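## Task

Take the foam block off the desk and put it on the counter. Every carton on the desk must stay off the floor, and the robot must neither fall nor be left tilted.

## Robot and tools

ROBOT. A LinearBot: an omnidirectional wheeled base with a column about 1.7 m high. A carriage rides up and down the column (lift_m) and holds two identical arms, left and right, each with six joints and a two-finger gripper. Each arm base sits about 0.57 m + lift_m above the floor; carriage parts hang roughly 0.15 m under that. A hand reaches 0.78 m from its shoulder but only about 0.38 m below its arm base. The hand is about 0.16 m long, 0.1 m wide (0.14 m when open); a wrist camera sticks out 0.11 m to one side of joint 6's axis. Fingertips are about 0.005 m thick along the closing direction and 0.02 m wide. Parked arm: joints 1-6 = 0, 0.05, 0.05, 1.45, 0, 0; then the robot is roughly 0.85 m wide by 0.65 m long. Cameras: carriage_camera (fixed, facing forward, tilted about 20 degrees down), left_wrist_camera and right_wrist_camera (looking past the fingertips).

FRAMES. All positions are metres. Base frame: origin on the floor below the base centre, x forward, y left, z up. left_hand and right_hand in the state are in this frame, each the midpoint between that hand's finger pads. quat_wxyz rotates base axes into hand axes; hand z runs along the fingers, hand y is the opening direction; a hand pointing straight up with joints 1, 5, 6 at 0 gives (1, 0, 0, 0). base_odometry is in the frame the base had at scene start, counted from wheel rotation only (slip counts as travel, small heading drift after turns or long strafes); heading in rad, left positive, -3.142 to 3.142.

TOOL move. Optional action parts: base, joints, speeds, min_time_s, plus cameras. All parts of one action start together.
- base: one object with exactly one key, a relative offset from where the last reported state put the base: translate_m (forward +, -2 to 2 m), strafe_m (left +, -2 to 2 m), or rotate_rad (counter-clockwise +, -6.3 to 6.3 rad).
- joints: one object, keys by joint name, each an absolute target. lift_m 0 to 1 m. For each arm (left_ and right_ prefixes): joint1_rad -2.617 to 3.054 (yaw about vertical, 0 forward, + left); joint2_rad 0 to 3.141 (shoulder: 0 upper arm back and level, 1.57 vertical, 3.14 forward level); joint3_rad 0 to 3.141 (elbow: 0 folded, 3.14 straight); joint4_rad -1.57 to 1.57 (wrist pitch, + lifts fingertips); joint5_rad -1.57 to 1.57 (wrist yaw, + swings fingertips to the right, opposite sense to joint 1); joint6_rad -2.094 to 2.094 (roll about finger axis, + clockwise looking from the forearm); gripper_m 0 to 0.093 (pad gap). Done tolerances: lift 0.004, j1 0.02, j2 0.105, j3 0.06, j4 0.04, j5 0.025, j6 0.02, gripper 0.004. Omitted joints may still be driving toward earlier targets.
- speeds: caps for this action only: translate_m and strafe_m 0.02-0.5 m/s, rotate_rad 0.05-1.57 rad/s, lift_m 0.08-0.25 m/s (maximum is default).
- min_time_s: 0.1-8 s, the shortest duration for each arm and gripper motion; slows nothing else.
An action lasts at most 15 s; a base drive is cut at 14 s (time_out). Unknown keys make the call invalid; out-of-range values get it refused, and a refusal or a stop hitting the call cancels the remaining move/wait/finished_scene calls of that reply.

TOOL wait: seconds 0 to 10, no new command; returns state and images. zoom_image: camera plus region [x0, y0, x1, y1] in pixels from the image's top-left, at most 504x504, on that camera's latest image. finished_scene: scene = current scene number; ends it irreversibly and the result usually says whether it succeeded and gives the next task. The goal must hold without the robot afterward.

RESULTS. pictures lists images in order (frames may lag the state slightly). move line: done, or the worst status. base_status/joint_status: done (for the base: wheels turned the commanded amount, slip possible); off_target (resting short, may still push); contact_stop or time_out (target dropped, holding); not_followed (a safety check withheld arm targets to avoid self or arm-arm collision; gripper still runs; robot may retry later); limit_stop_at_motor_heat. on_its_own lists uncommanded behaviour (held at = target). motor_effort: percent of max, + toward higher values, bracket = peak in last action, with sizeable per-motor error; a lift effort that keeps falling while lowering means a hand or load rests on something. drive_wheels sign is meaningless. Joint torques follow joint order, include arm weight, have offsets and noise; joints 1-3 wrap at ±28 N m. Gripper on a hard object reads up to 0.005 m narrower (or up to 0.002 m wider) than the part; closed on nothing 0.000-0.003. Below the first-touch reading the grip tightens, reaching full force about 0.005 m deeper; soft objects get crushed. Open well above the reading to release.

CAUTIONS. Hand readings err, mostly too high, worse at long reach; a level arm sags 7-25 cm with 1 kg. Large arm moves without min_time_s can stray a few cm. Arms have no contact stop and keep pushing; base and lift have imperfect ones. After a blocked drive, back off about 0.2 m the way you came; raise the lift if the carriage sits on something. Never reverse under a table edge into the column. Do not let the arms collide or squeeze each other; to untangle, re-send one arm its readings with joint 1 turned away, then the other in a later call. Tipping risk rises with a high carriage, extended or loaded arms, pushing, and sudden stops; only images reveal a lean. Extended or loaded arms heat up (MOTOR HOT at 75 °C; at 100 °C an OVER-TEMPERATURE FAULT drops the arm for 30-60 s); park to cool. Avoid drops, releasing moving objects, slams, hard hits and heavy shoves. Loose objects may occasionally be nudged by outside disturbances, and the sim keeps running while you deliberate, holding the last command.

Each tool is called after "Call:" as a command line: name --argument value for each argument, lists and objects as JSON in quotes; but a table of rows of numbers goes row by row, as --pt "numbers of a row", without its own name.

## Session

Call:
move --base '{"rotate_rad": 1.57}' --joints '{"lift_m": 0.8}' --cameras '["carriage_camera"]'

Call:
move --base '{"rotate_rad": 1.57}' --cameras '["carriage_camera"]'

Call:
move --base '{"rotate_rad": 1.57}' --cameras '["carriage_camera"]'

Call:
move --base '{"rotate_rad": 1.57}' --cameras '["carriage_camera"]'

Scene clock: 3.10 s.
Joint torques (N m): left_arm=[0.72 4.23 6 -0.22 -0.09 -0.04] | right_arm=[-0.01 4.51 6.98 -0.29 0.01 -0.11]
move: done
base_odometry: x=+0.000 y=+0.000 heading=+1.569
base_status: done
joint_positions: lift_m=+0.800 left_joint1_rad=-0.005 left_joint2_rad=+0.047 left_joint3_rad=+0.038 left_joint4_rad=+1.446 left_joint5_rad=-0.039 left_joint6_rad=-0.008 left_gripper_m=+0.09397 right_joint1_rad=+0.004 right_joint2_rad=+0.041 right_joint3_rad=+0.059 right_joint4_rad=+1.485 right_joint5_rad=-0.003 right_joint6_rad=+0.011 right_gripper_m=+0.09397
joint_status: all done
motor_effort: lift_m=+31(38) drive_wheels=+6(18)
left_hand: x=+0.2673 y=+0.3155 z=+1.7818 quat_wxyz=(+0.998, -0.020, +0.067, -0.006) (m; base frame)
right_hand: x=+0.2494 y=-0.3084 z=+1.7884 quat_wxyz=(+0.999, -0.001, +0.034, +0.008) (m; base frame)
pictures: carriage_camera
Images, in order (width x height): carriage_camera 504x504.

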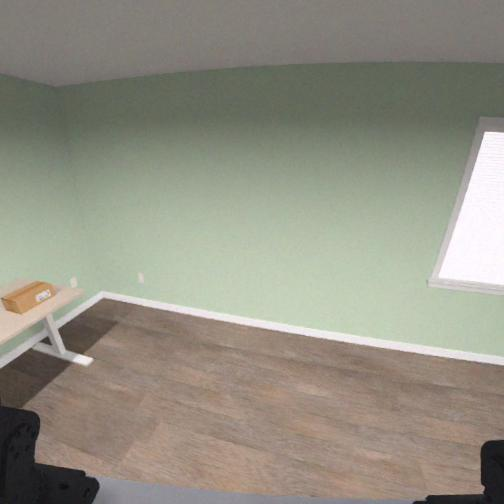

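Scene clock: 6.20 s.
Joint torques (N m): left_arm=[0.55 4.23 5.96 -0.2 -0.1 -0.05] | right_arm=[-0.08 4.49 6.97 -0.3 0.01 -0.11]
move: done
base_odometry: x=+0.000 y=+0.000 heading=+3.139
base_status: done
joint_positions: lift_m=+0.800 left_joint1_rad=-0.005 left_joint2_rad=+0.047 left_joint3_rad=+0.038 left_joint4_rad=+1.446 left_joint5_rad=-0.039 left_joint6_rad=-0.008 left_gripper_m=+0.09398 right_joint1_rad=+0.004 right_joint2_rad=+0.041 right_joint3_rad=+0.059 right_joint4_rad=+1.485 right_joint5_rad=-0.003 right_joint6_rad=+0.011 right_gripper_m=+0.09398
joint_status: not commanded
motor_effort: lift_m=+31(31) drive_wheels=+8(14)
left_hand: x=+0.2673 y=+0.3155 z=+1.7818 quat_wxyz=(+0.998, -0.020, +0.067, -0.006) (m; base frame)
right_hand: x=+0.2494 y=-0.3084 z=+1.7884 quat_wxyz=(+0.999, -0.001, +0.034, +0.008) (m; base frame)
pictures: carriage_camera
Images, in order (width x height): carriage_camera 504x504.

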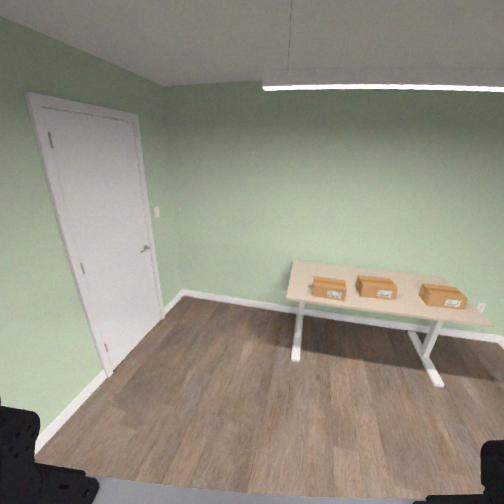

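Scene clock: 9.30 s.
Joint torques (N m): left_arm=[0.55 4.23 6.04 -0.21 -0.1 -0.05] | right_arm=[-0.08 4.48 7.02 -0.29 0 -0.12]
move: done
base_odometry: x=+0.000 y=+0.000 heading=-1.575
base_status: done
joint_positions: lift_m=+0.800 left_joint1_rad=-0.005 left_joint2_rad=+0.047 left_joint3_rad=+0.038 left_joint4_rad=+1.446 left_joint5_rad=-0.039 left_joint6_rad=-0.008 left_gripper_m=+0.09398 right_joint1_rad=+0.004 right_joint2_rad=+0.041 right_joint3_rad=+0.059 right_joint4_rad=+1.485 right_joint5_rad=-0.003 right_joint6_rad=+0.011 right_gripper_m=+0.09398
joint_status: not commanded
motor_effort: lift_m=+31(31) drive_wheels=+7(14)
left_hand: x=+0.2674 y=+0.3155 z=+1.7818 quat_wxyz=(+0.998, -0.020, +0.067, -0.006) (m; base frame)
right_hand: x=+0.2494 y=-0.3084 z=+1.7884 quat_wxyz=(+0.999, -0.001, +0.034, +0.008) (m; base frame)
pictures: carriage_camera
Images, in order (width x height): carriage_camera 504x504.

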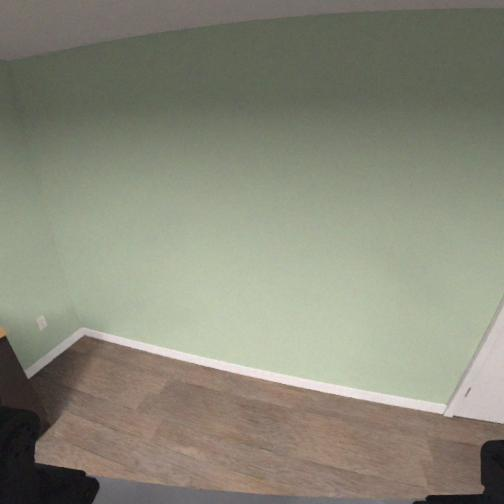

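Scene clock: 12.40 s.
Joint torques (N m): left_arm=[0.51 4.22 6.02 -0.21 -0.1 -0.04] | right_arm=[-0.03 4.46 6.99 -0.3 0.01 -0.12]
move: done
base_odometry: x=+0.000 y=+0.000 heading=-0.005
base_status: done
joint_positions: lift_m=+0.800 left_joint1_rad=-0.005 left_joint2_rad=+0.047 left_joint3_rad=+0.038 left_joint4_rad=+1.446 left_joint5_rad=-0.039 left_joint6_rad=-0.008 left_gripper_m=+0.09399 right_joint1_rad=+0.004 right_joint2_rad=+0.041 right_joint3_rad=+0.059 right_joint4_rad=+1.485 right_joint5_rad=-0.003 right_joint6_rad=+0.011 right_gripper_m=+0.09399
joint_status: not commanded
motor_effort: lift_m=+31(31) drive_wheels=+6(14)
left_hand: x=+0.2674 y=+0.3155 z=+1.7818 quat_wxyz=(+0.998, -0.020, +0.067, -0.006) (m; base frame)
right_hand: x=+0.2494 y=-0.3084 z=+1.7884 quat_wxyz=(+0.999, -0.001, +0.034, +0.008) (m; base frame)
pictures: carriage_camera
Images, in order (width x height): carriage_camera 504x504.

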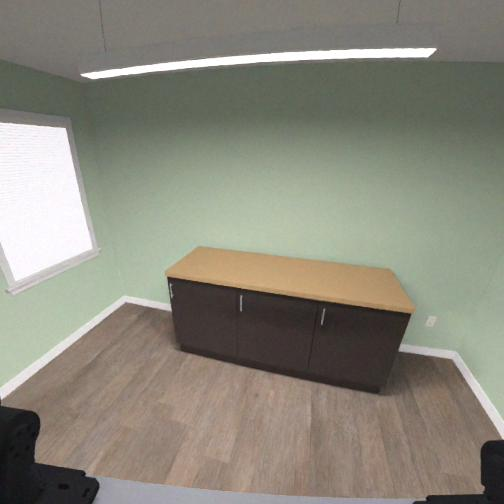

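Call:
move --base '{"rotate_rad": 2.905}' --cameras '[]'

Call:
move --base '{"strafe_m": -0.5}' --cameras '[]'

Call:
move --base '{"translate_m": 0.7}' --cameras '["carriage_camera"]'

Call:
zoom_image --camera "carriage_camera" --region '[100, 250, 404, 500]'

Scene clock: 33.07 s.
Joint torques (N m): left_arm=[0.61 4.22 6.04 -0.2 -0.09 -0.06] | right_arm=[0.01 4.49 6.97 -0.3 0 -0.11]
move: done
base_odometry: x=+0.000 y=+0.000 heading=+2.899
base_status: done
joint_positions: lift_m=+0.800 left_joint1_rad=-0.005 left_joint2_rad=+0.047 left_joint3_rad=+0.038 left_joint4_rad=+1.445 left_joint5_rad=-0.039 left_joint6_rad=-0.008 left_gripper_m=+0.09400 right_joint1_rad=+0.004 right_joint2_rad=+0.041 right_joint3_rad=+0.059 right_joint4_rad=+1.485 right_joint5_rad=-0.003 right_joint6_rad=+0.011 right_gripper_m=+0.09400
joint_status: not commanded
motor_effort: lift_m=+31(31) drive_wheels=+6(16)
left_hand: x=+0.2677 y=+0.3155 z=+1.7817 quat_wxyz=(+0.998, -0.020, +0.067, -0.006) (m; base frame)
right_hand: x=+0.2495 y=-0.3084 z=+1.7884 quat_wxyz=(+0.999, -0.001, +0.034, +0.008) (m; base frame)
pictures: none
No camera images: "cameras" was empty.

Scene clock: 36.20 s.
Joint torques (N m): left_arm=[0.65 4.21 6.02 -0.21 -0.11 -0.05] | right_arm=[0.01 4.46 6.97 -0.29 0 -0.11]
move: done
base_odometry: x=+0.119 y=+0.486 heading=+2.900
base_status: done
joint_positions: lift_m=+0.800 left_joint1_rad=-0.005 left_joint2_rad=+0.047 left_joint3_rad=+0.038 left_joint4_rad=+1.445 left_joint5_rad=-0.039 left_joint6_rad=-0.008 left_gripper_m=+0.09400 right_joint1_rad=+0.005 right_joint2_rad=+0.041 right_joint3_rad=+0.059 right_joint4_rad=+1.485 right_joint5_rad=-0.003 right_joint6_rad=+0.011 right_gripper_m=+0.09400
joint_status: not commanded
motor_effort: lift_m=+31(31) drive_wheels=-11(21)
left_hand: x=+0.2677 y=+0.3155 z=+1.7817 quat_wxyz=(+0.998, -0.020, +0.067, -0.005) (m; base frame)
right_hand: x=+0.2495 y=-0.3084 z=+1.7884 quat_wxyz=(+0.999, -0.001, +0.034, +0.008) (m; base frame)
pictures: none
No camera images: "cameras" was empty.

Scene clock: 39.97 s.
Joint torques (N m): left_arm=[0.59 4.3 6.15 -0.2 -0.09 -0.05] | right_arm=[-0.06 4.52 6.99 -0.29 0 -0.11]
move: done
base_odometry: x=-0.560 y=+0.654 heading=+2.900
base_status: done
joint_positions: lift_m=+0.800 left_joint1_rad=-0.005 left_joint2_rad=+0.047 left_joint3_rad=+0.038 left_joint4_rad=+1.446 left_joint5_rad=-0.039 left_joint6_rad=-0.008 left_gripper_m=+0.09400 right_joint1_rad=+0.005 right_joint2_rad=+0.041 right_joint3_rad=+0.059 right_joint4_rad=+1.485 right_joint5_rad=-0.003 right_joint6_rad=+0.011 right_gripper_m=+0.09400
joint_status: not commanded
motor_effort: lift_m=+31(31) drive_wheels=+3(15)
left_hand: x=+0.2675 y=+0.3155 z=+1.7817 quat_wxyz=(+0.998, -0.020, +0.067, -0.005) (m; base frame)
right_hand: x=+0.2496 y=-0.3084 z=+1.7884 quat_wxyz=(+0.999, -0.001, +0.034, +0.008) (m; base frame)
pictures: carriage_camera
Images, in order (width x height): carriage_camera 504x504.

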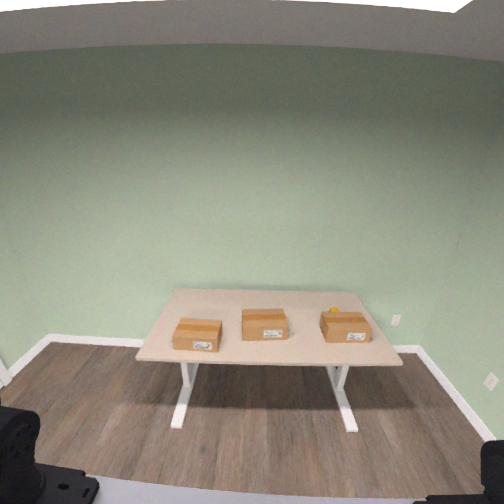

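Scaled by 1.658 from the camera's 504x504 image, which has a finer 720x720 frame.

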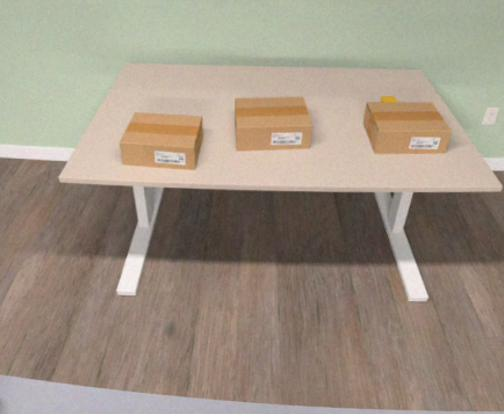

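Call:
move --base '{"strafe_m": -0.25}' --joints '{"right_joint1_rad": 0, "right_joint2_rad": 2.774, "right_joint3_rad": 2.148, "right_joint4_rad": -0.945, "right_joint5_rad": 0, "right_joint6_rad": 0, "right_gripper_m": 0.093}' --min_time_s 2 --cameras '[]'

Call:
move --base '{"translate_m": 0.62}' --joints '{"lift_m": 0.65}' --cameras '["carriage_camera", "right_wrist_camera"]'

Scene clock: 62.90 s.
Joint torques (N m): left_arm=[0.36 4.23 6.01 -0.2 -0.09 -0.05] | right_arm=[-0.06 -14.84 9.06 0.15 0.04 -0.22]
move: done
base_odometry: x=-0.501 y=+0.896 heading=+2.900
base_status: done
joint_positions: lift_m=+0.800 left_joint1_rad=-0.005 left_joint2_rad=+0.047 left_joint3_rad=+0.038 left_joint4_rad=+1.446 left_joint5_rad=-0.039 left_joint6_rad=-0.008 left_gripper_m=+0.09400 right_joint1_rad=-0.001 right_joint2_rad=+2.774 right_joint3_rad=+2.125 right_joint4_rad=-0.924 right_joint5_rad=-0.002 right_joint6_rad=+0.011 right_gripper_m=+0.09309
joint_status: all done
motor_effort: lift_m=+31(31) drive_wheels=-6(12)
left_hand: x=+0.2675 y=+0.3156 z=+1.7818 quat_wxyz=(+0.998, -0.020, +0.067, -0.005) (m; base frame)
right_hand: x=+0.7298 y=-0.3089 z=+1.2164 quat_wxyz=(-0.002, +0.006, +1.000, +0.001) (m; base frame)
pictures: none
No camera images: "cameras" was empty.

Scene clock: 66.47 s.
Joint torques (N m): left_arm=[0.53 4.29 5.98 -0.18 -0.08 -0.05] | right_arm=[0.01 -15.54 8.28 0.24 0.03 -0.21]
move: done
base_odometry: x=-1.103 y=+1.046 heading=+2.899
base_status: done
joint_positions: lift_m=+0.650 left_joint1_rad=-0.005 left_joint2_rad=+0.047 left_joint3_rad=+0.038 left_joint4_rad=+1.446 left_joint5_rad=-0.039 left_joint6_rad=-0.008 left_gripper_m=+0.09400 right_joint1_rad=-0.001 right_joint2_rad=+2.782 right_joint3_rad=+2.132 right_joint4_rad=-0.937 right_joint5_rad=-0.002 right_joint6_rad=+0.011 right_gripper_m=+0.09309
joint_status: all done
motor_effort: lift_m=+28(28) drive_wheels=-8(17)
left_hand: x=+0.2675 y=+0.3156 z=+1.6320 quat_wxyz=(+0.998, -0.020, +0.067, -0.005) (m; base frame)
right_hand: x=+0.7273 y=-0.3089 z=+1.0648 quat_wxyz=(-0.008, +0.006, +1.000, +0.001) (m; base frame)
pictures: carriage_camera, right_wrist_camera
Images, in order (width x height): carriage_camera 504x504, right_wrist_camera 504x504.

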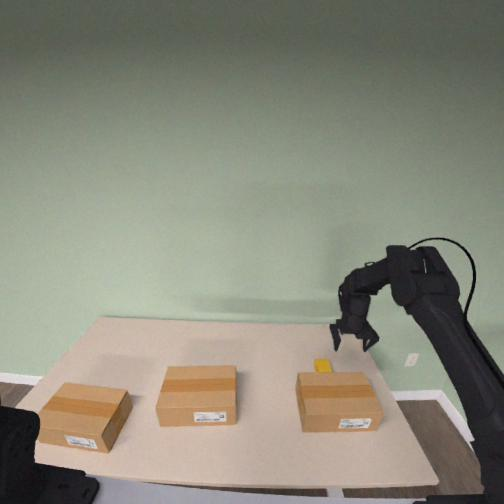

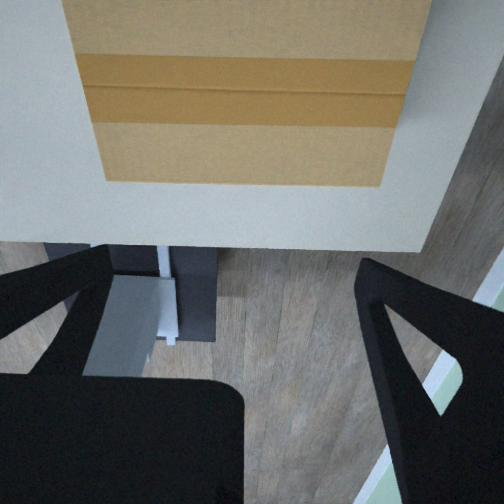

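Call:
move --base '{"translate_m": 0.15}' --joints '{"lift_m": 0.5, "right_joint1_rad": 0, "right_joint2_rad": 2.642, "right_joint3_rad": 1.877, "right_joint4_rad": -0.806, "right_joint5_rad": 0, "right_joint6_rad": 0}' --min_time_s 1 --cameras '["right_wrist_camera"]'

Scene clock: 80.73 s.
Joint torques (N m): left_arm=[0.55 4.21 6.06 -0.19 -0.09 -0.05] | right_arm=[-0.01 -17.74 5.6 0.4 0.04 -0.23]
move: done
base_odometry: x=-1.248 y=+1.082 heading=+2.899
base_status: done
joint_positions: lift_m=+0.500 left_joint1_rad=-0.005 left_joint2_rad=+0.047 left_joint3_rad=+0.038 left_joint4_rad=+1.445 left_joint5_rad=-0.039 left_joint6_rad=-0.008 left_gripper_m=+0.09400 right_joint1_rad=-0.001 right_joint2_rad=+2.681 right_joint3_rad=+1.882 right_joint4_rad=-0.821 right_joint5_rad=-0.002 right_joint6_rad=+0.011 right_gripper_m=+0.09309
joint_status: all done
motor_effort: lift_m=+28(28) drive_wheels=-8(13)
left_hand: x=+0.2676 y=+0.3156 z=+1.4820 quat_wxyz=(+0.998, -0.020, +0.067, -0.005) (m; base frame)
right_hand: x=+0.6912 y=-0.3089 z=+0.9063 quat_wxyz=(-0.024, +0.006, +1.000, +0.001) (m; base frame)
pictures: right_wrist_camera
Images, in order (width x height): right_wrist_camera 504x504.

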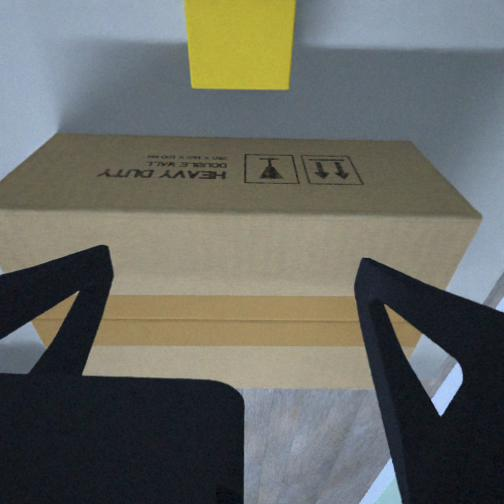

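Call:
move --joints '{"lift_m": 0.42, "right_joint1_rad": -0.005, "right_joint2_rad": 2.848, "right_joint3_rad": 2.299, "right_joint4_rad": -1.022, "right_joint5_rad": 0, "right_joint6_rad": 0}' --min_time_s 1 --cameras '["right_wrist_camera"]'

Scene clock: 97.90 s.
Joint torques (N m): left_arm=[0.47 4.23 6.04 -0.2 -0.09 -0.04] | right_arm=[-0.42 -14.48 9.32 0.15 0.03 -0.22]
move: done
base_odometry: x=-1.248 y=+1.082 heading=+2.899
base_status: not commanded
joint_positions: lift_m=+0.420 left_joint1_rad=-0.005 left_joint2_rad=+0.047 left_joint3_rad=+0.038 left_joint4_rad=+1.445 left_joint5_rad=-0.039 left_joint6_rad=-0.008 left_gripper_m=+0.09400 right_joint1_rad=-0.001 right_joint2_rad=+2.840 right_joint3_rad=+2.275 right_joint4_rad=-1.002 right_joint5_rad=-0.002 right_joint6_rad=+0.011 right_gripper_m=+0.09309
joint_status: all done
motor_effort: lift_m=+28(29) drive_wheels=-7(8)
left_hand: x=+0.2676 y=+0.3156 z=+1.4020 quat_wxyz=(+0.998, -0.020, +0.067, -0.005) (m; base frame)
right_hand: x=+0.7446 y=-0.3089 z=+0.8400 quat_wxyz=(+0.001, +0.006, +1.000, +0.001) (m; base frame)
pictures: right_wrist_camera
Images, in order (width x height): right_wrist_camera 504x504.

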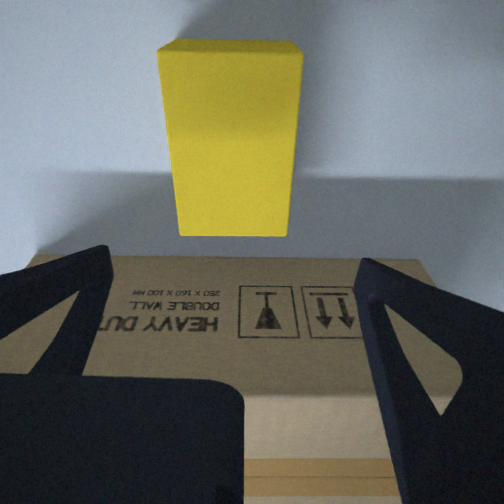

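Call:
move --base '{"translate_m": 0.012}' --joints '{"lift_m": 0.338}' --cameras '["right_wrist_camera"]'

Call:
move --joints '{"right_gripper_m": 0.046}' --min_time_s 1.2 --cameras '["right_wrist_camera"]'

Scene clock: 108.47 s.
Joint torques (N m): left_arm=[0.43 4.18 5.96 -0.21 -0.11 -0.05] | right_arm=[-0.42 -16.01 8.55 0.19 0.03 -0.23]
move: done
base_odometry: x=-1.260 y=+1.085 heading=+2.898
base_status: done
joint_positions: lift_m=+0.338 left_joint1_rad=-0.005 left_joint2_rad=+0.047 left_joint3_rad=+0.038 left_joint4_rad=+1.446 left_joint5_rad=-0.039 left_joint6_rad=-0.008 left_gripper_m=+0.09400 right_joint1_rad=-0.001 right_joint2_rad=+2.857 right_joint3_rad=+2.282 right_joint4_rad=-1.010 right_joint5_rad=-0.002 right_joint6_rad=+0.011 right_gripper_m=+0.09309
joint_status: all done
motor_effort: lift_m=+27(28) drive_wheels=-8(13)
left_hand: x=+0.2674 y=+0.3156 z=+1.3201 quat_wxyz=(+0.998, -0.020, +0.067, -0.005) (m; base frame)
right_hand: x=+0.7410 y=-0.3089 z=+0.7516 quat_wxyz=(-0.007, +0.006, +1.000, +0.001) (m; base frame)
pictures: right_wrist_camera
Images, in order (width x height): right_wrist_camera 504x504.

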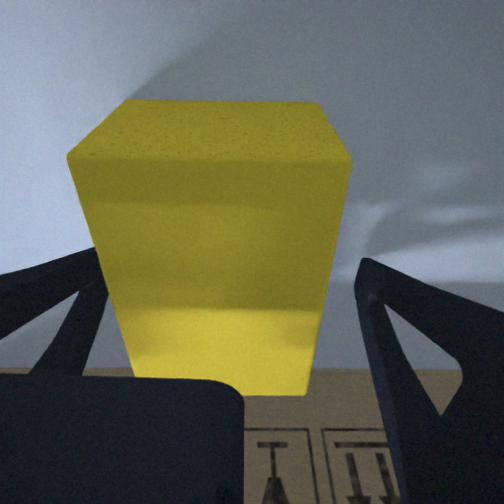

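Scene clock: 109.97 s.
Joint torques (N m): left_arm=[0.5 4.23 5.98 -0.21 -0.09 -0.04] | right_arm=[-0.36 -16.05 8.57 0.2 0.03 -0.22]
move: off_target
base_odometry: x=-1.260 y=+1.085 heading=+2.898
base_status: not commanded
joint_positions: lift_m=+0.338 left_joint1_rad=-0.005 left_joint2_rad=+0.047 left_joint3_rad=+0.038 left_joint4_rad=+1.446 left_joint5_rad=-0.039 left_joint6_rad=-0.008 left_gripper_m=+0.09400 right_joint1_rad=-0.001 right_joint2_rad=+2.857 right_joint3_rad=+2.282 right_joint4_rad=-1.010 right_joint5_rad=-0.002 right_joint6_rad=+0.011 right_gripper_m=+0.05709
joint_status: right_gripper_m off_target (ended at +0.05711, target +0.04600)
motor_effort: lift_m=+28(28) drive_wheels=-7(7)
left_hand: x=+0.2674 y=+0.3156 z=+1.3201 quat_wxyz=(+0.998, -0.020, +0.067, -0.005) (m; base frame)
right_hand: x=+0.7410 y=-0.3089 z=+0.7516 quat_wxyz=(-0.007, +0.006, +1.000, +0.001) (m; base frame)
pictures: right_wrist_camera
Images, in order (width x height): right_wrist_camera 504x504.

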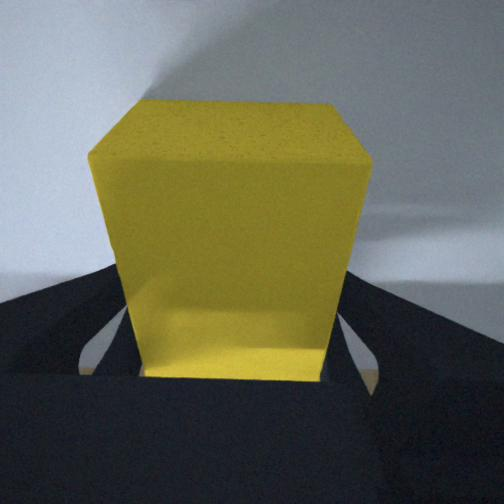

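Call:
move --joints '{"lift_m": 0.58}' --cameras '["right_wrist_camera"]'

Call:
move --base '{"translate_m": -0.5}' --joints '{"lift_m": 0.68}' --cameras '[]'

Call:
move --base '{"rotate_rad": 3.14}' --cameras '["carriage_camera", "right_wrist_camera"]'

Scene clock: 126.57 s.
Joint torques (N m): left_arm=[0.57 4.11 5.96 -0.2 -0.09 -0.04] | right_arm=[-0.46 -16.36 8.29 0.2 0.04 -0.22]
move: done
base_odometry: x=-1.260 y=+1.085 heading=+2.898
base_status: not commanded
joint_positions: lift_m=+0.580 left_joint1_rad=-0.005 left_joint2_rad=+0.047 left_joint3_rad=+0.038 left_joint4_rad=+1.446 left_joint5_rad=-0.039 left_joint6_rad=-0.008 left_gripper_m=+0.09400 right_joint1_rad=-0.001 right_joint2_rad=+2.860 right_joint3_rad=+2.285 right_joint4_rad=-1.012 right_joint5_rad=-0.002 right_joint6_rad=+0.011 right_gripper_m=+0.05709
joint_status: all done
motor_effort: lift_m=+31(38) drive_wheels=+0(7)
left_hand: x=+0.2674 y=+0.3156 z=+1.5618 quat_wxyz=(+0.998, -0.020, +0.067, -0.005) (m; base frame)
right_hand: x=+0.7406 y=-0.3089 z=+0.9925 quat_wxyz=(-0.008, +0.006, +1.000, +0.001) (m; base frame)
pictures: right_wrist_camera
Images, in order (width x height): right_wrist_camera 504x504.

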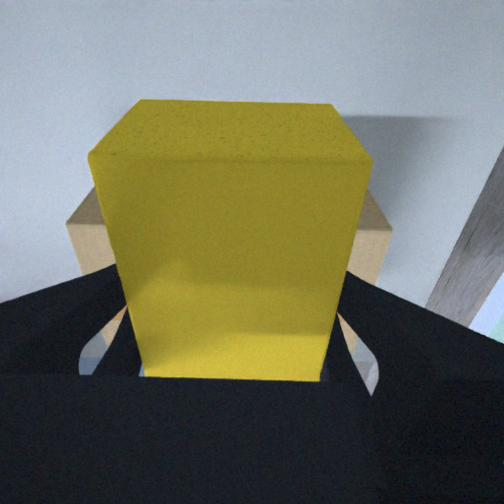

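Scene clock: 129.80 s.
Joint torques (N m): left_arm=[0.55 4.21 6.02 -0.19 -0.09 -0.04] | right_arm=[-0.42 -16.44 8.05 0.23 0.03 -0.23]
move: done
base_odometry: x=-0.774 y=+0.965 heading=+2.898
base_status: done
joint_positions: lift_m=+0.680 left_joint1_rad=-0.005 left_joint2_rad=+0.047 left_joint3_rad=+0.038 left_joint4_rad=+1.446 left_joint5_rad=-0.040 left_joint6_rad=-0.008 left_gripper_m=+0.09400 right_joint1_rad=-0.001 right_joint2_rad=+2.861 right_joint3_rad=+2.287 right_joint4_rad=-1.014 right_joint5_rad=-0.002 right_joint6_rad=+0.011 right_gripper_m=+0.05709
joint_status: all done
motor_effort: lift_m=+31(37) drive_wheels=-1(15)
left_hand: x=+0.2675 y=+0.3157 z=+1.6617 quat_wxyz=(+0.998, -0.020, +0.067, -0.005) (m; base frame)
right_hand: x=+0.7406 y=-0.3089 z=+1.0928 quat_wxyz=(-0.008, +0.006, +1.000, +0.001) (m; base frame)
pictures: none
No camera images: "cameras" was empty.

Scene clock: 134.07 s.
Joint torques (N m): left_arm=[0.54 4.27 6.02 -0.19 -0.08 -0.06] | right_arm=[-0.08 -16.47 8.06 0.15 0.02 -0.22]
move: done
base_odometry: x=-0.775 y=+0.965 heading=-0.245
base_status: done
joint_positions: lift_m=+0.680 left_joint1_rad=-0.005 left_joint2_rad=+0.047 left_joint3_rad=+0.038 left_joint4_rad=+1.444 left_joint5_rad=-0.040 left_joint6_rad=-0.008 left_gripper_m=+0.09402 right_joint1_rad=-0.005 right_joint2_rad=+2.861 right_joint3_rad=+2.287 right_joint4_rad=-1.005 right_joint5_rad=-0.002 right_joint6_rad=+0.011 right_gripper_m=+0.05696
joint_status: not commanded
motor_effort: lift_m=+31(31) drive_wheels=+7(19)
left_hand: x=+0.2677 y=+0.3157 z=+1.6617 quat_wxyz=(+0.998, -0.020, +0.068, -0.005) (m; base frame)
right_hand: x=+0.7429 y=-0.3110 z=+1.0928 quat_wxyz=(-0.004, +0.008, +1.000, +0.001) (m; base frame)
pictures: carriage_camera, right_wrist_camera
Images, in order (width x height): carriage_camera 504x504, right_wrist_camera 504x504.

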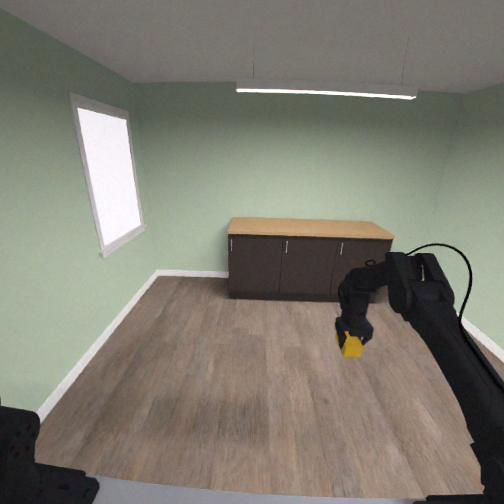

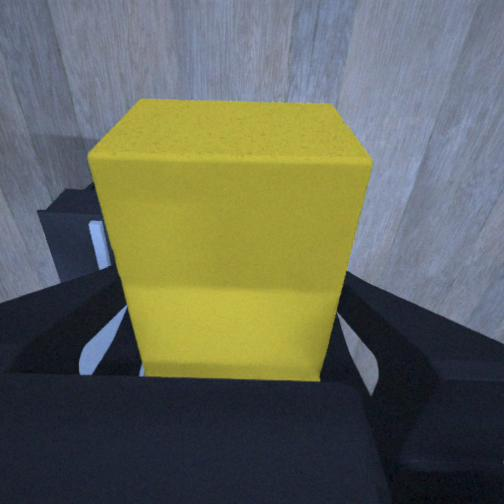

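Call:
move --base '{"translate_m": 1.86}' --joints '{"lift_m": 0.64}' --cameras '["carriage_camera", "right_wrist_camera"]'

Scene clock: 144.37 s.
Joint torques (N m): left_arm=[0.55 4.21 6.04 -0.24 -0.09 -0.04] | right_arm=[-0.06 -16.54 7.95 0.22 0.04 -0.22]
move: done
base_odometry: x=+1.030 y=+0.516 heading=-0.244
base_status: done
joint_positions: lift_m=+0.640 left_joint1_rad=-0.005 left_joint2_rad=+0.047 left_joint3_rad=+0.038 left_joint4_rad=+1.445 left_joint5_rad=-0.040 left_joint6_rad=-0.008 left_gripper_m=+0.09402 right_joint1_rad=-0.005 right_joint2_rad=+2.862 right_joint3_rad=+2.288 right_joint4_rad=-1.014 right_joint5_rad=-0.002 right_joint6_rad=+0.011 right_gripper_m=+0.05696
joint_status: all done
motor_effort: lift_m=+28(29) drive_wheels=-11(23)
left_hand: x=+0.2675 y=+0.3157 z=+1.6220 quat_wxyz=(+0.998, -0.020, +0.067, -0.005) (m; base frame)
right_hand: x=+0.7403 y=-0.3110 z=+1.0522 quat_wxyz=(-0.009, +0.008, +1.000, +0.001) (m; base frame)
pictures: carriage_camera, right_wrist_camera
Images, in order (width x height): carriage_camera 504x504, right_wrist_camera 504x504.

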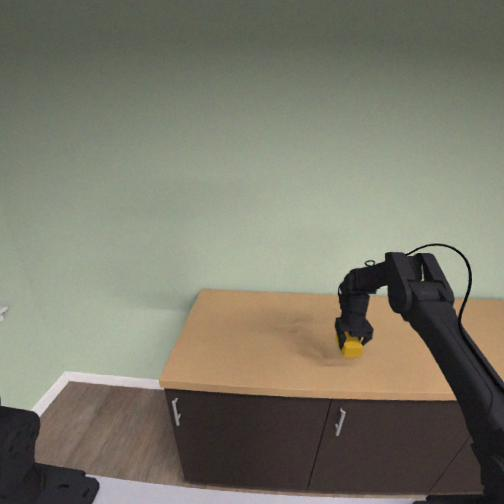

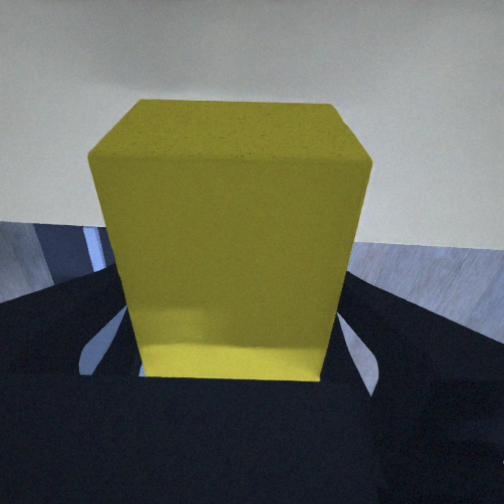

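Call:
move --base '{"translate_m": 0.12}' --joints '{"lift_m": 0.56}' --cameras '["right_wrist_camera"]'

Call:
move --joints '{"lift_m": 0.539}' --speeds '{"lift_m": 0.08}' --cameras '["right_wrist_camera"]'

Call:
move --joints '{"lift_m": 0.531}' --speeds '{"lift_m": 0.08}' --cameras '["right_wrist_camera"]'

Scene clock: 154.07 s.
Joint torques (N m): left_arm=[0.58 4.26 6 -0.19 -0.09 -0.05] | right_arm=[-0.08 -16.62 7.95 0.25 0.04 -0.22]
move: done
base_odometry: x=+1.147 y=+0.487 heading=-0.243
base_status: done
joint_positions: lift_m=+0.560 left_joint1_rad=-0.005 left_joint2_rad=+0.047 left_joint3_rad=+0.038 left_joint4_rad=+1.444 left_joint5_rad=-0.040 left_joint6_rad=-0.008 left_gripper_m=+0.09402 right_joint1_rad=-0.005 right_joint2_rad=+2.862 right_joint3_rad=+2.288 right_joint4_rad=-1.016 right_joint5_rad=-0.002 right_joint6_rad=+0.011 right_gripper_m=+0.05696
joint_status: all done
motor_effort: lift_m=+28(29) drive_wheels=-9(18)
left_hand: x=+0.2676 y=+0.3156 z=+1.5420 quat_wxyz=(+0.998, -0.020, +0.067, -0.005) (m; base frame)
right_hand: x=+0.7398 y=-0.3110 z=+0.9723 quat_wxyz=(-0.010, +0.008, +1.000, +0.001) (m; base frame)
pictures: right_wrist_camera
Images, in order (width x height): right_wrist_camera 504x504.

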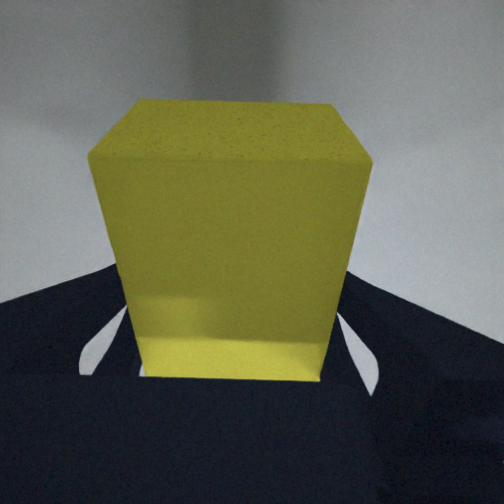

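Scene clock: 154.70 s.
Joint torques (N m): left_arm=[0.51 4.23 6.06 -0.19 -0.06 -0.04] | right_arm=[-0.03 -16.69 7.87 0.26 0.03 -0.22]
move: done
base_odometry: x=+1.147 y=+0.487 heading=-0.243
base_status: not commanded
joint_positions: lift_m=+0.539 left_joint1_rad=-0.005 left_joint2_rad=+0.047 left_joint3_rad=+0.038 left_joint4_rad=+1.444 left_joint5_rad=-0.040 left_joint6_rad=-0.008 left_gripper_m=+0.09402 right_joint1_rad=-0.005 right_joint2_rad=+2.864 right_joint3_rad=+2.288 right_joint4_rad=-1.018 right_joint5_rad=-0.002 right_joint6_rad=+0.011 right_gripper_m=+0.05696
joint_status: all done
motor_effort: lift_m=+27(28) drive_wheels=-10(11)
left_hand: x=+0.2676 y=+0.3156 z=+1.5210 quat_wxyz=(+0.998, -0.020, +0.067, -0.005) (m; base frame)
right_hand: x=+0.7394 y=-0.3110 z=+0.9507 quat_wxyz=(-0.011, +0.008, +1.000, +0.001) (m; base frame)
pictures: right_wrist_camera
Images, in order (width x height): right_wrist_camera 504x504.

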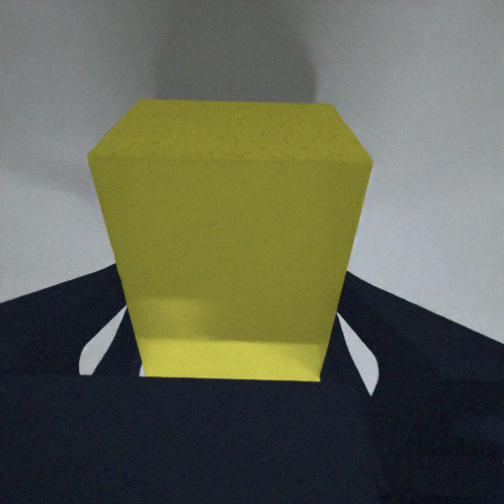

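Scene clock: 155.17 s.
Joint torques (N m): left_arm=[0.58 4.18 6 -0.16 -0.07 -0.05] | right_arm=[-0.06 -16.75 7.75 0.28 0.03 -0.22]
move: done
base_odometry: x=+1.147 y=+0.487 heading=-0.243
base_status: not commanded
joint_positions: lift_m=+0.531 left_joint1_rad=-0.005 left_joint2_rad=+0.047 left_joint3_rad=+0.038 left_joint4_rad=+1.444 left_joint5_rad=-0.040 left_joint6_rad=-0.008 left_gripper_m=+0.09402 right_joint1_rad=-0.005 right_joint2_rad=+2.864 right_joint3_rad=+2.290 right_joint4_rad=-1.020 right_joint5_rad=-0.002 right_joint6_rad=+0.011 right_gripper_m=+0.05696
joint_status: all done
motor_effort: lift_m=+27(29) drive_wheels=+6(11)
left_hand: x=+0.2676 y=+0.3156 z=+1.5130 quat_wxyz=(+0.998, -0.020, +0.067, -0.005) (m; base frame)
right_hand: x=+0.7392 y=-0.3110 z=+0.9429 quat_wxyz=(-0.012, +0.008, +1.000, +0.001) (m; base frame)
pictures: right_wrist_camera
Images, in order (width x height): right_wrist_camera 504x504.

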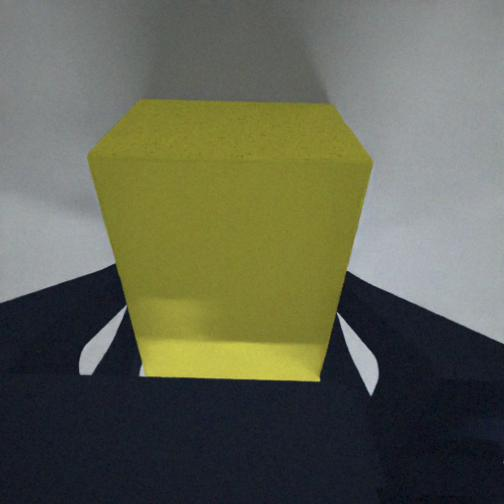

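Call:
move --joints '{"lift_m": 0.524}' --speeds '{"lift_m": 0.08}' --cameras '[]'

Call:
move --joints '{"lift_m": 0.518}' --speeds '{"lift_m": 0.08}' --cameras '["right_wrist_camera"]'

Scene clock: 160.30 s.
Joint torques (N m): left_arm=[0.55 4.22 6.04 -0.18 -0.08 -0.04] | right_arm=[-0.09 -16.1 7.49 0.4 0.03 -0.22]
move: done
base_odometry: x=+1.147 y=+0.487 heading=-0.243
base_status: not commanded
joint_positions: lift_m=+0.524 left_joint1_rad=-0.005 left_joint2_rad=+0.047 left_joint3_rad=+0.038 left_joint4_rad=+1.444 left_joint5_rad=-0.040 left_joint6_rad=-0.008 left_gripper_m=+0.09402 right_joint1_rad=-0.005 right_joint2_rad=+2.857 right_joint3_rad=+2.293 right_joint4_rad=-1.029 right_joint5_rad=-0.002 right_joint6_rad=+0.011 right_gripper_m=+0.05696
joint_status: all done
motor_effort: lift_m=+26(27) drive_wheels=+6(10)
left_hand: x=+0.2676 y=+0.3156 z=+1.5062 quat_wxyz=(+0.998, -0.020, +0.067, -0.005) (m; base frame)
right_hand: x=+0.7398 y=-0.3110 z=+0.9402 quat_wxyz=(-0.011, +0.008, +1.000, +0.001) (m; base frame)
pictures: none
No camera images: "cameras" was empty.

Scene clock: 160.73 s.
Joint torques (N m): left_arm=[0.51 4.22 6 -0.13 -0.08 -0.04] | right_arm=[-0.06 -15.1 7.23 0.53 0.04 -0.22]
move: done
base_odometry: x=+1.147 y=+0.487 heading=-0.243
base_status: not commanded
joint_positions: lift_m=+0.518 left_joint1_rad=-0.005 left_joint2_rad=+0.047 left_joint3_rad=+0.038 left_joint4_rad=+1.444 left_joint5_rad=-0.040 left_joint6_rad=-0.008 left_gripper_m=+0.09402 right_joint1_rad=-0.005 right_joint2_rad=+2.848 right_joint3_rad=+2.296 right_joint4_rad=-1.043 right_joint5_rad=-0.002 right_joint6_rad=+0.011 right_gripper_m=+0.05696
joint_status: all done
motor_effort: lift_m=+25(26) drive_wheels=+7(10)
left_hand: x=+0.2676 y=+0.3156 z=+1.5002 quat_wxyz=(+0.998, -0.020, +0.067, -0.005) (m; base frame)
right_hand: x=+0.7397 y=-0.3110 z=+0.9397 quat_wxyz=(-0.012, +0.008, +1.000, +0.001) (m; base frame)
pictures: right_wrist_camera
Images, in order (width x height): right_wrist_camera 504x504.

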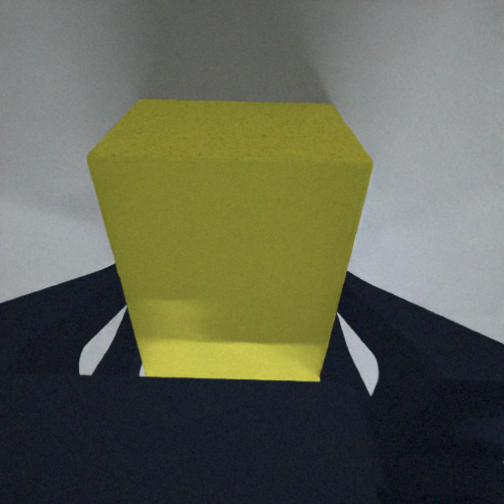

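Call:
move --joints '{"lift_m": 0.521}' --speeds '{"lift_m": 0.08}' --cameras '[]'

Call:
move --joints '{"right_gripper_m": 0.092}' --min_time_s 1.2 --cameras '[]'

Call:
move --joints '{"lift_m": 0.68}' --cameras '["carriage_camera", "right_wrist_camera"]'

Scene clock: 169.53 s.
Joint torques (N m): left_arm=[0.55 4.3 5.96 -0.21 -0.08 -0.05] | right_arm=[-0.05 -15.13 7.23 0.49 0.03 -0.22]
move: done
base_odometry: x=+1.147 y=+0.487 heading=-0.243
base_status: not commanded
joint_positions: lift_m=+0.521 left_joint1_rad=-0.005 left_joint2_rad=+0.047 left_joint3_rad=+0.038 left_joint4_rad=+1.444 left_joint5_rad=-0.040 left_joint6_rad=-0.008 left_gripper_m=+0.09402 right_joint1_rad=-0.005 right_joint2_rad=+2.848 right_joint3_rad=+2.296 right_joint4_rad=-1.039 right_joint5_rad=-0.002 right_joint6_rad=+0.011 right_gripper_m=+0.05696
joint_status: all done
motor_effort: lift_m=+32(34) drive_wheels=+8(8)
left_hand: x=+0.2676 y=+0.3156 z=+1.5026 quat_wxyz=(+0.998, -0.020, +0.067, -0.005) (m; base frame)
right_hand: x=+0.7405 y=-0.3110 z=+0.9421 quat_wxyz=(-0.010, +0.008, +1.000, +0.001) (m; base frame)
pictures: none
No camera images: "cameras" was empty.

Scene clock: 171.00 s.
Joint torques (N m): left_arm=[0.54 4.26 6 -0.19 -0.08 -0.04] | right_arm=[-0.01 -15.15 7.2 0.51 0.04 -0.23]
move: done
base_odometry: x=+1.147 y=+0.487 heading=-0.243
base_status: not commanded
joint_positions: lift_m=+0.521 left_joint1_rad=-0.005 left_joint2_rad=+0.047 left_joint3_rad=+0.038 left_joint4_rad=+1.444 left_joint5_rad=-0.040 left_joint6_rad=-0.008 left_gripper_m=+0.09402 right_joint1_rad=-0.005 right_joint2_rad=+2.848 right_joint3_rad=+2.296 right_joint4_rad=-1.039 right_joint5_rad=-0.002 right_joint6_rad=+0.011 right_gripper_m=+0.09194
joint_status: all done
motor_effort: lift_m=+31(32) drive_wheels=+6(8)
left_hand: x=+0.2676 y=+0.3156 z=+1.5026 quat_wxyz=(+0.998, -0.020, +0.067, -0.005) (m; base frame)
right_hand: x=+0.7405 y=-0.3110 z=+0.9421 quat_wxyz=(-0.010, +0.008, +1.000, +0.001) (m; base frame)
pictures: none
No camera images: "cameras" was empty.

Scene clock: 172.17 s.
Joint torques (N m): left_arm=[0.57 4.15 5.94 -0.22 -0.09 -0.06] | right_arm=[-0.08 -16.05 7.16 0.43 0.03 -0.21]
move: done
base_odometry: x=+1.147 y=+0.487 heading=-0.243
base_status: not commanded
joint_positions: lift_m=+0.680 left_joint1_rad=-0.005 left_joint2_rad=+0.047 left_joint3_rad=+0.038 left_joint4_rad=+1.444 left_joint5_rad=-0.040 left_joint6_rad=-0.008 left_gripper_m=+0.09402 right_joint1_rad=-0.005 right_joint2_rad=+2.856 right_joint3_rad=+2.296 right_joint4_rad=-1.034 right_joint5_rad=-0.002 right_joint6_rad=+0.011 right_gripper_m=+0.09194
joint_status: all done
motor_effort: lift_m=+31(38) drive_wheels=+6(11)
left_hand: x=+0.2676 y=+0.3156 z=+1.6617 quat_wxyz=(+0.998, -0.020, +0.067, -0.005) (m; base frame)
right_hand: x=+0.7395 y=-0.3110 z=+1.0969 quat_wxyz=(-0.012, +0.008, +1.000, +0.001) (m; base frame)
pictures: carriage_camera, right_wrist_camera
Images, in order (width x height): carriage_camera 504x504, right_wrist_camera 504x504.

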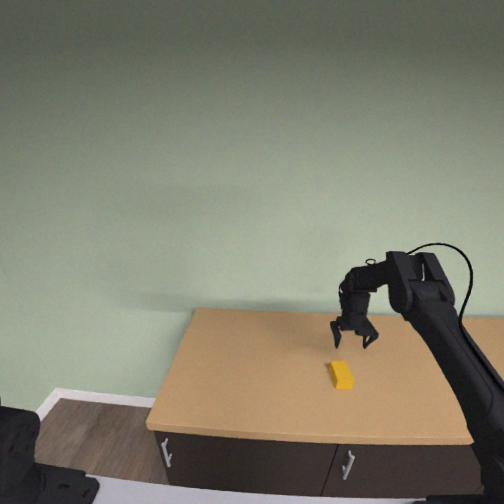

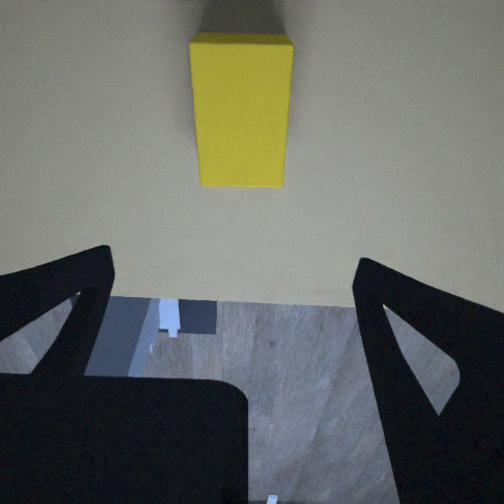

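Placed on the counter, well clear of the edge.

Call:
finished_scene --scene 2

The scene is finished: the task was done.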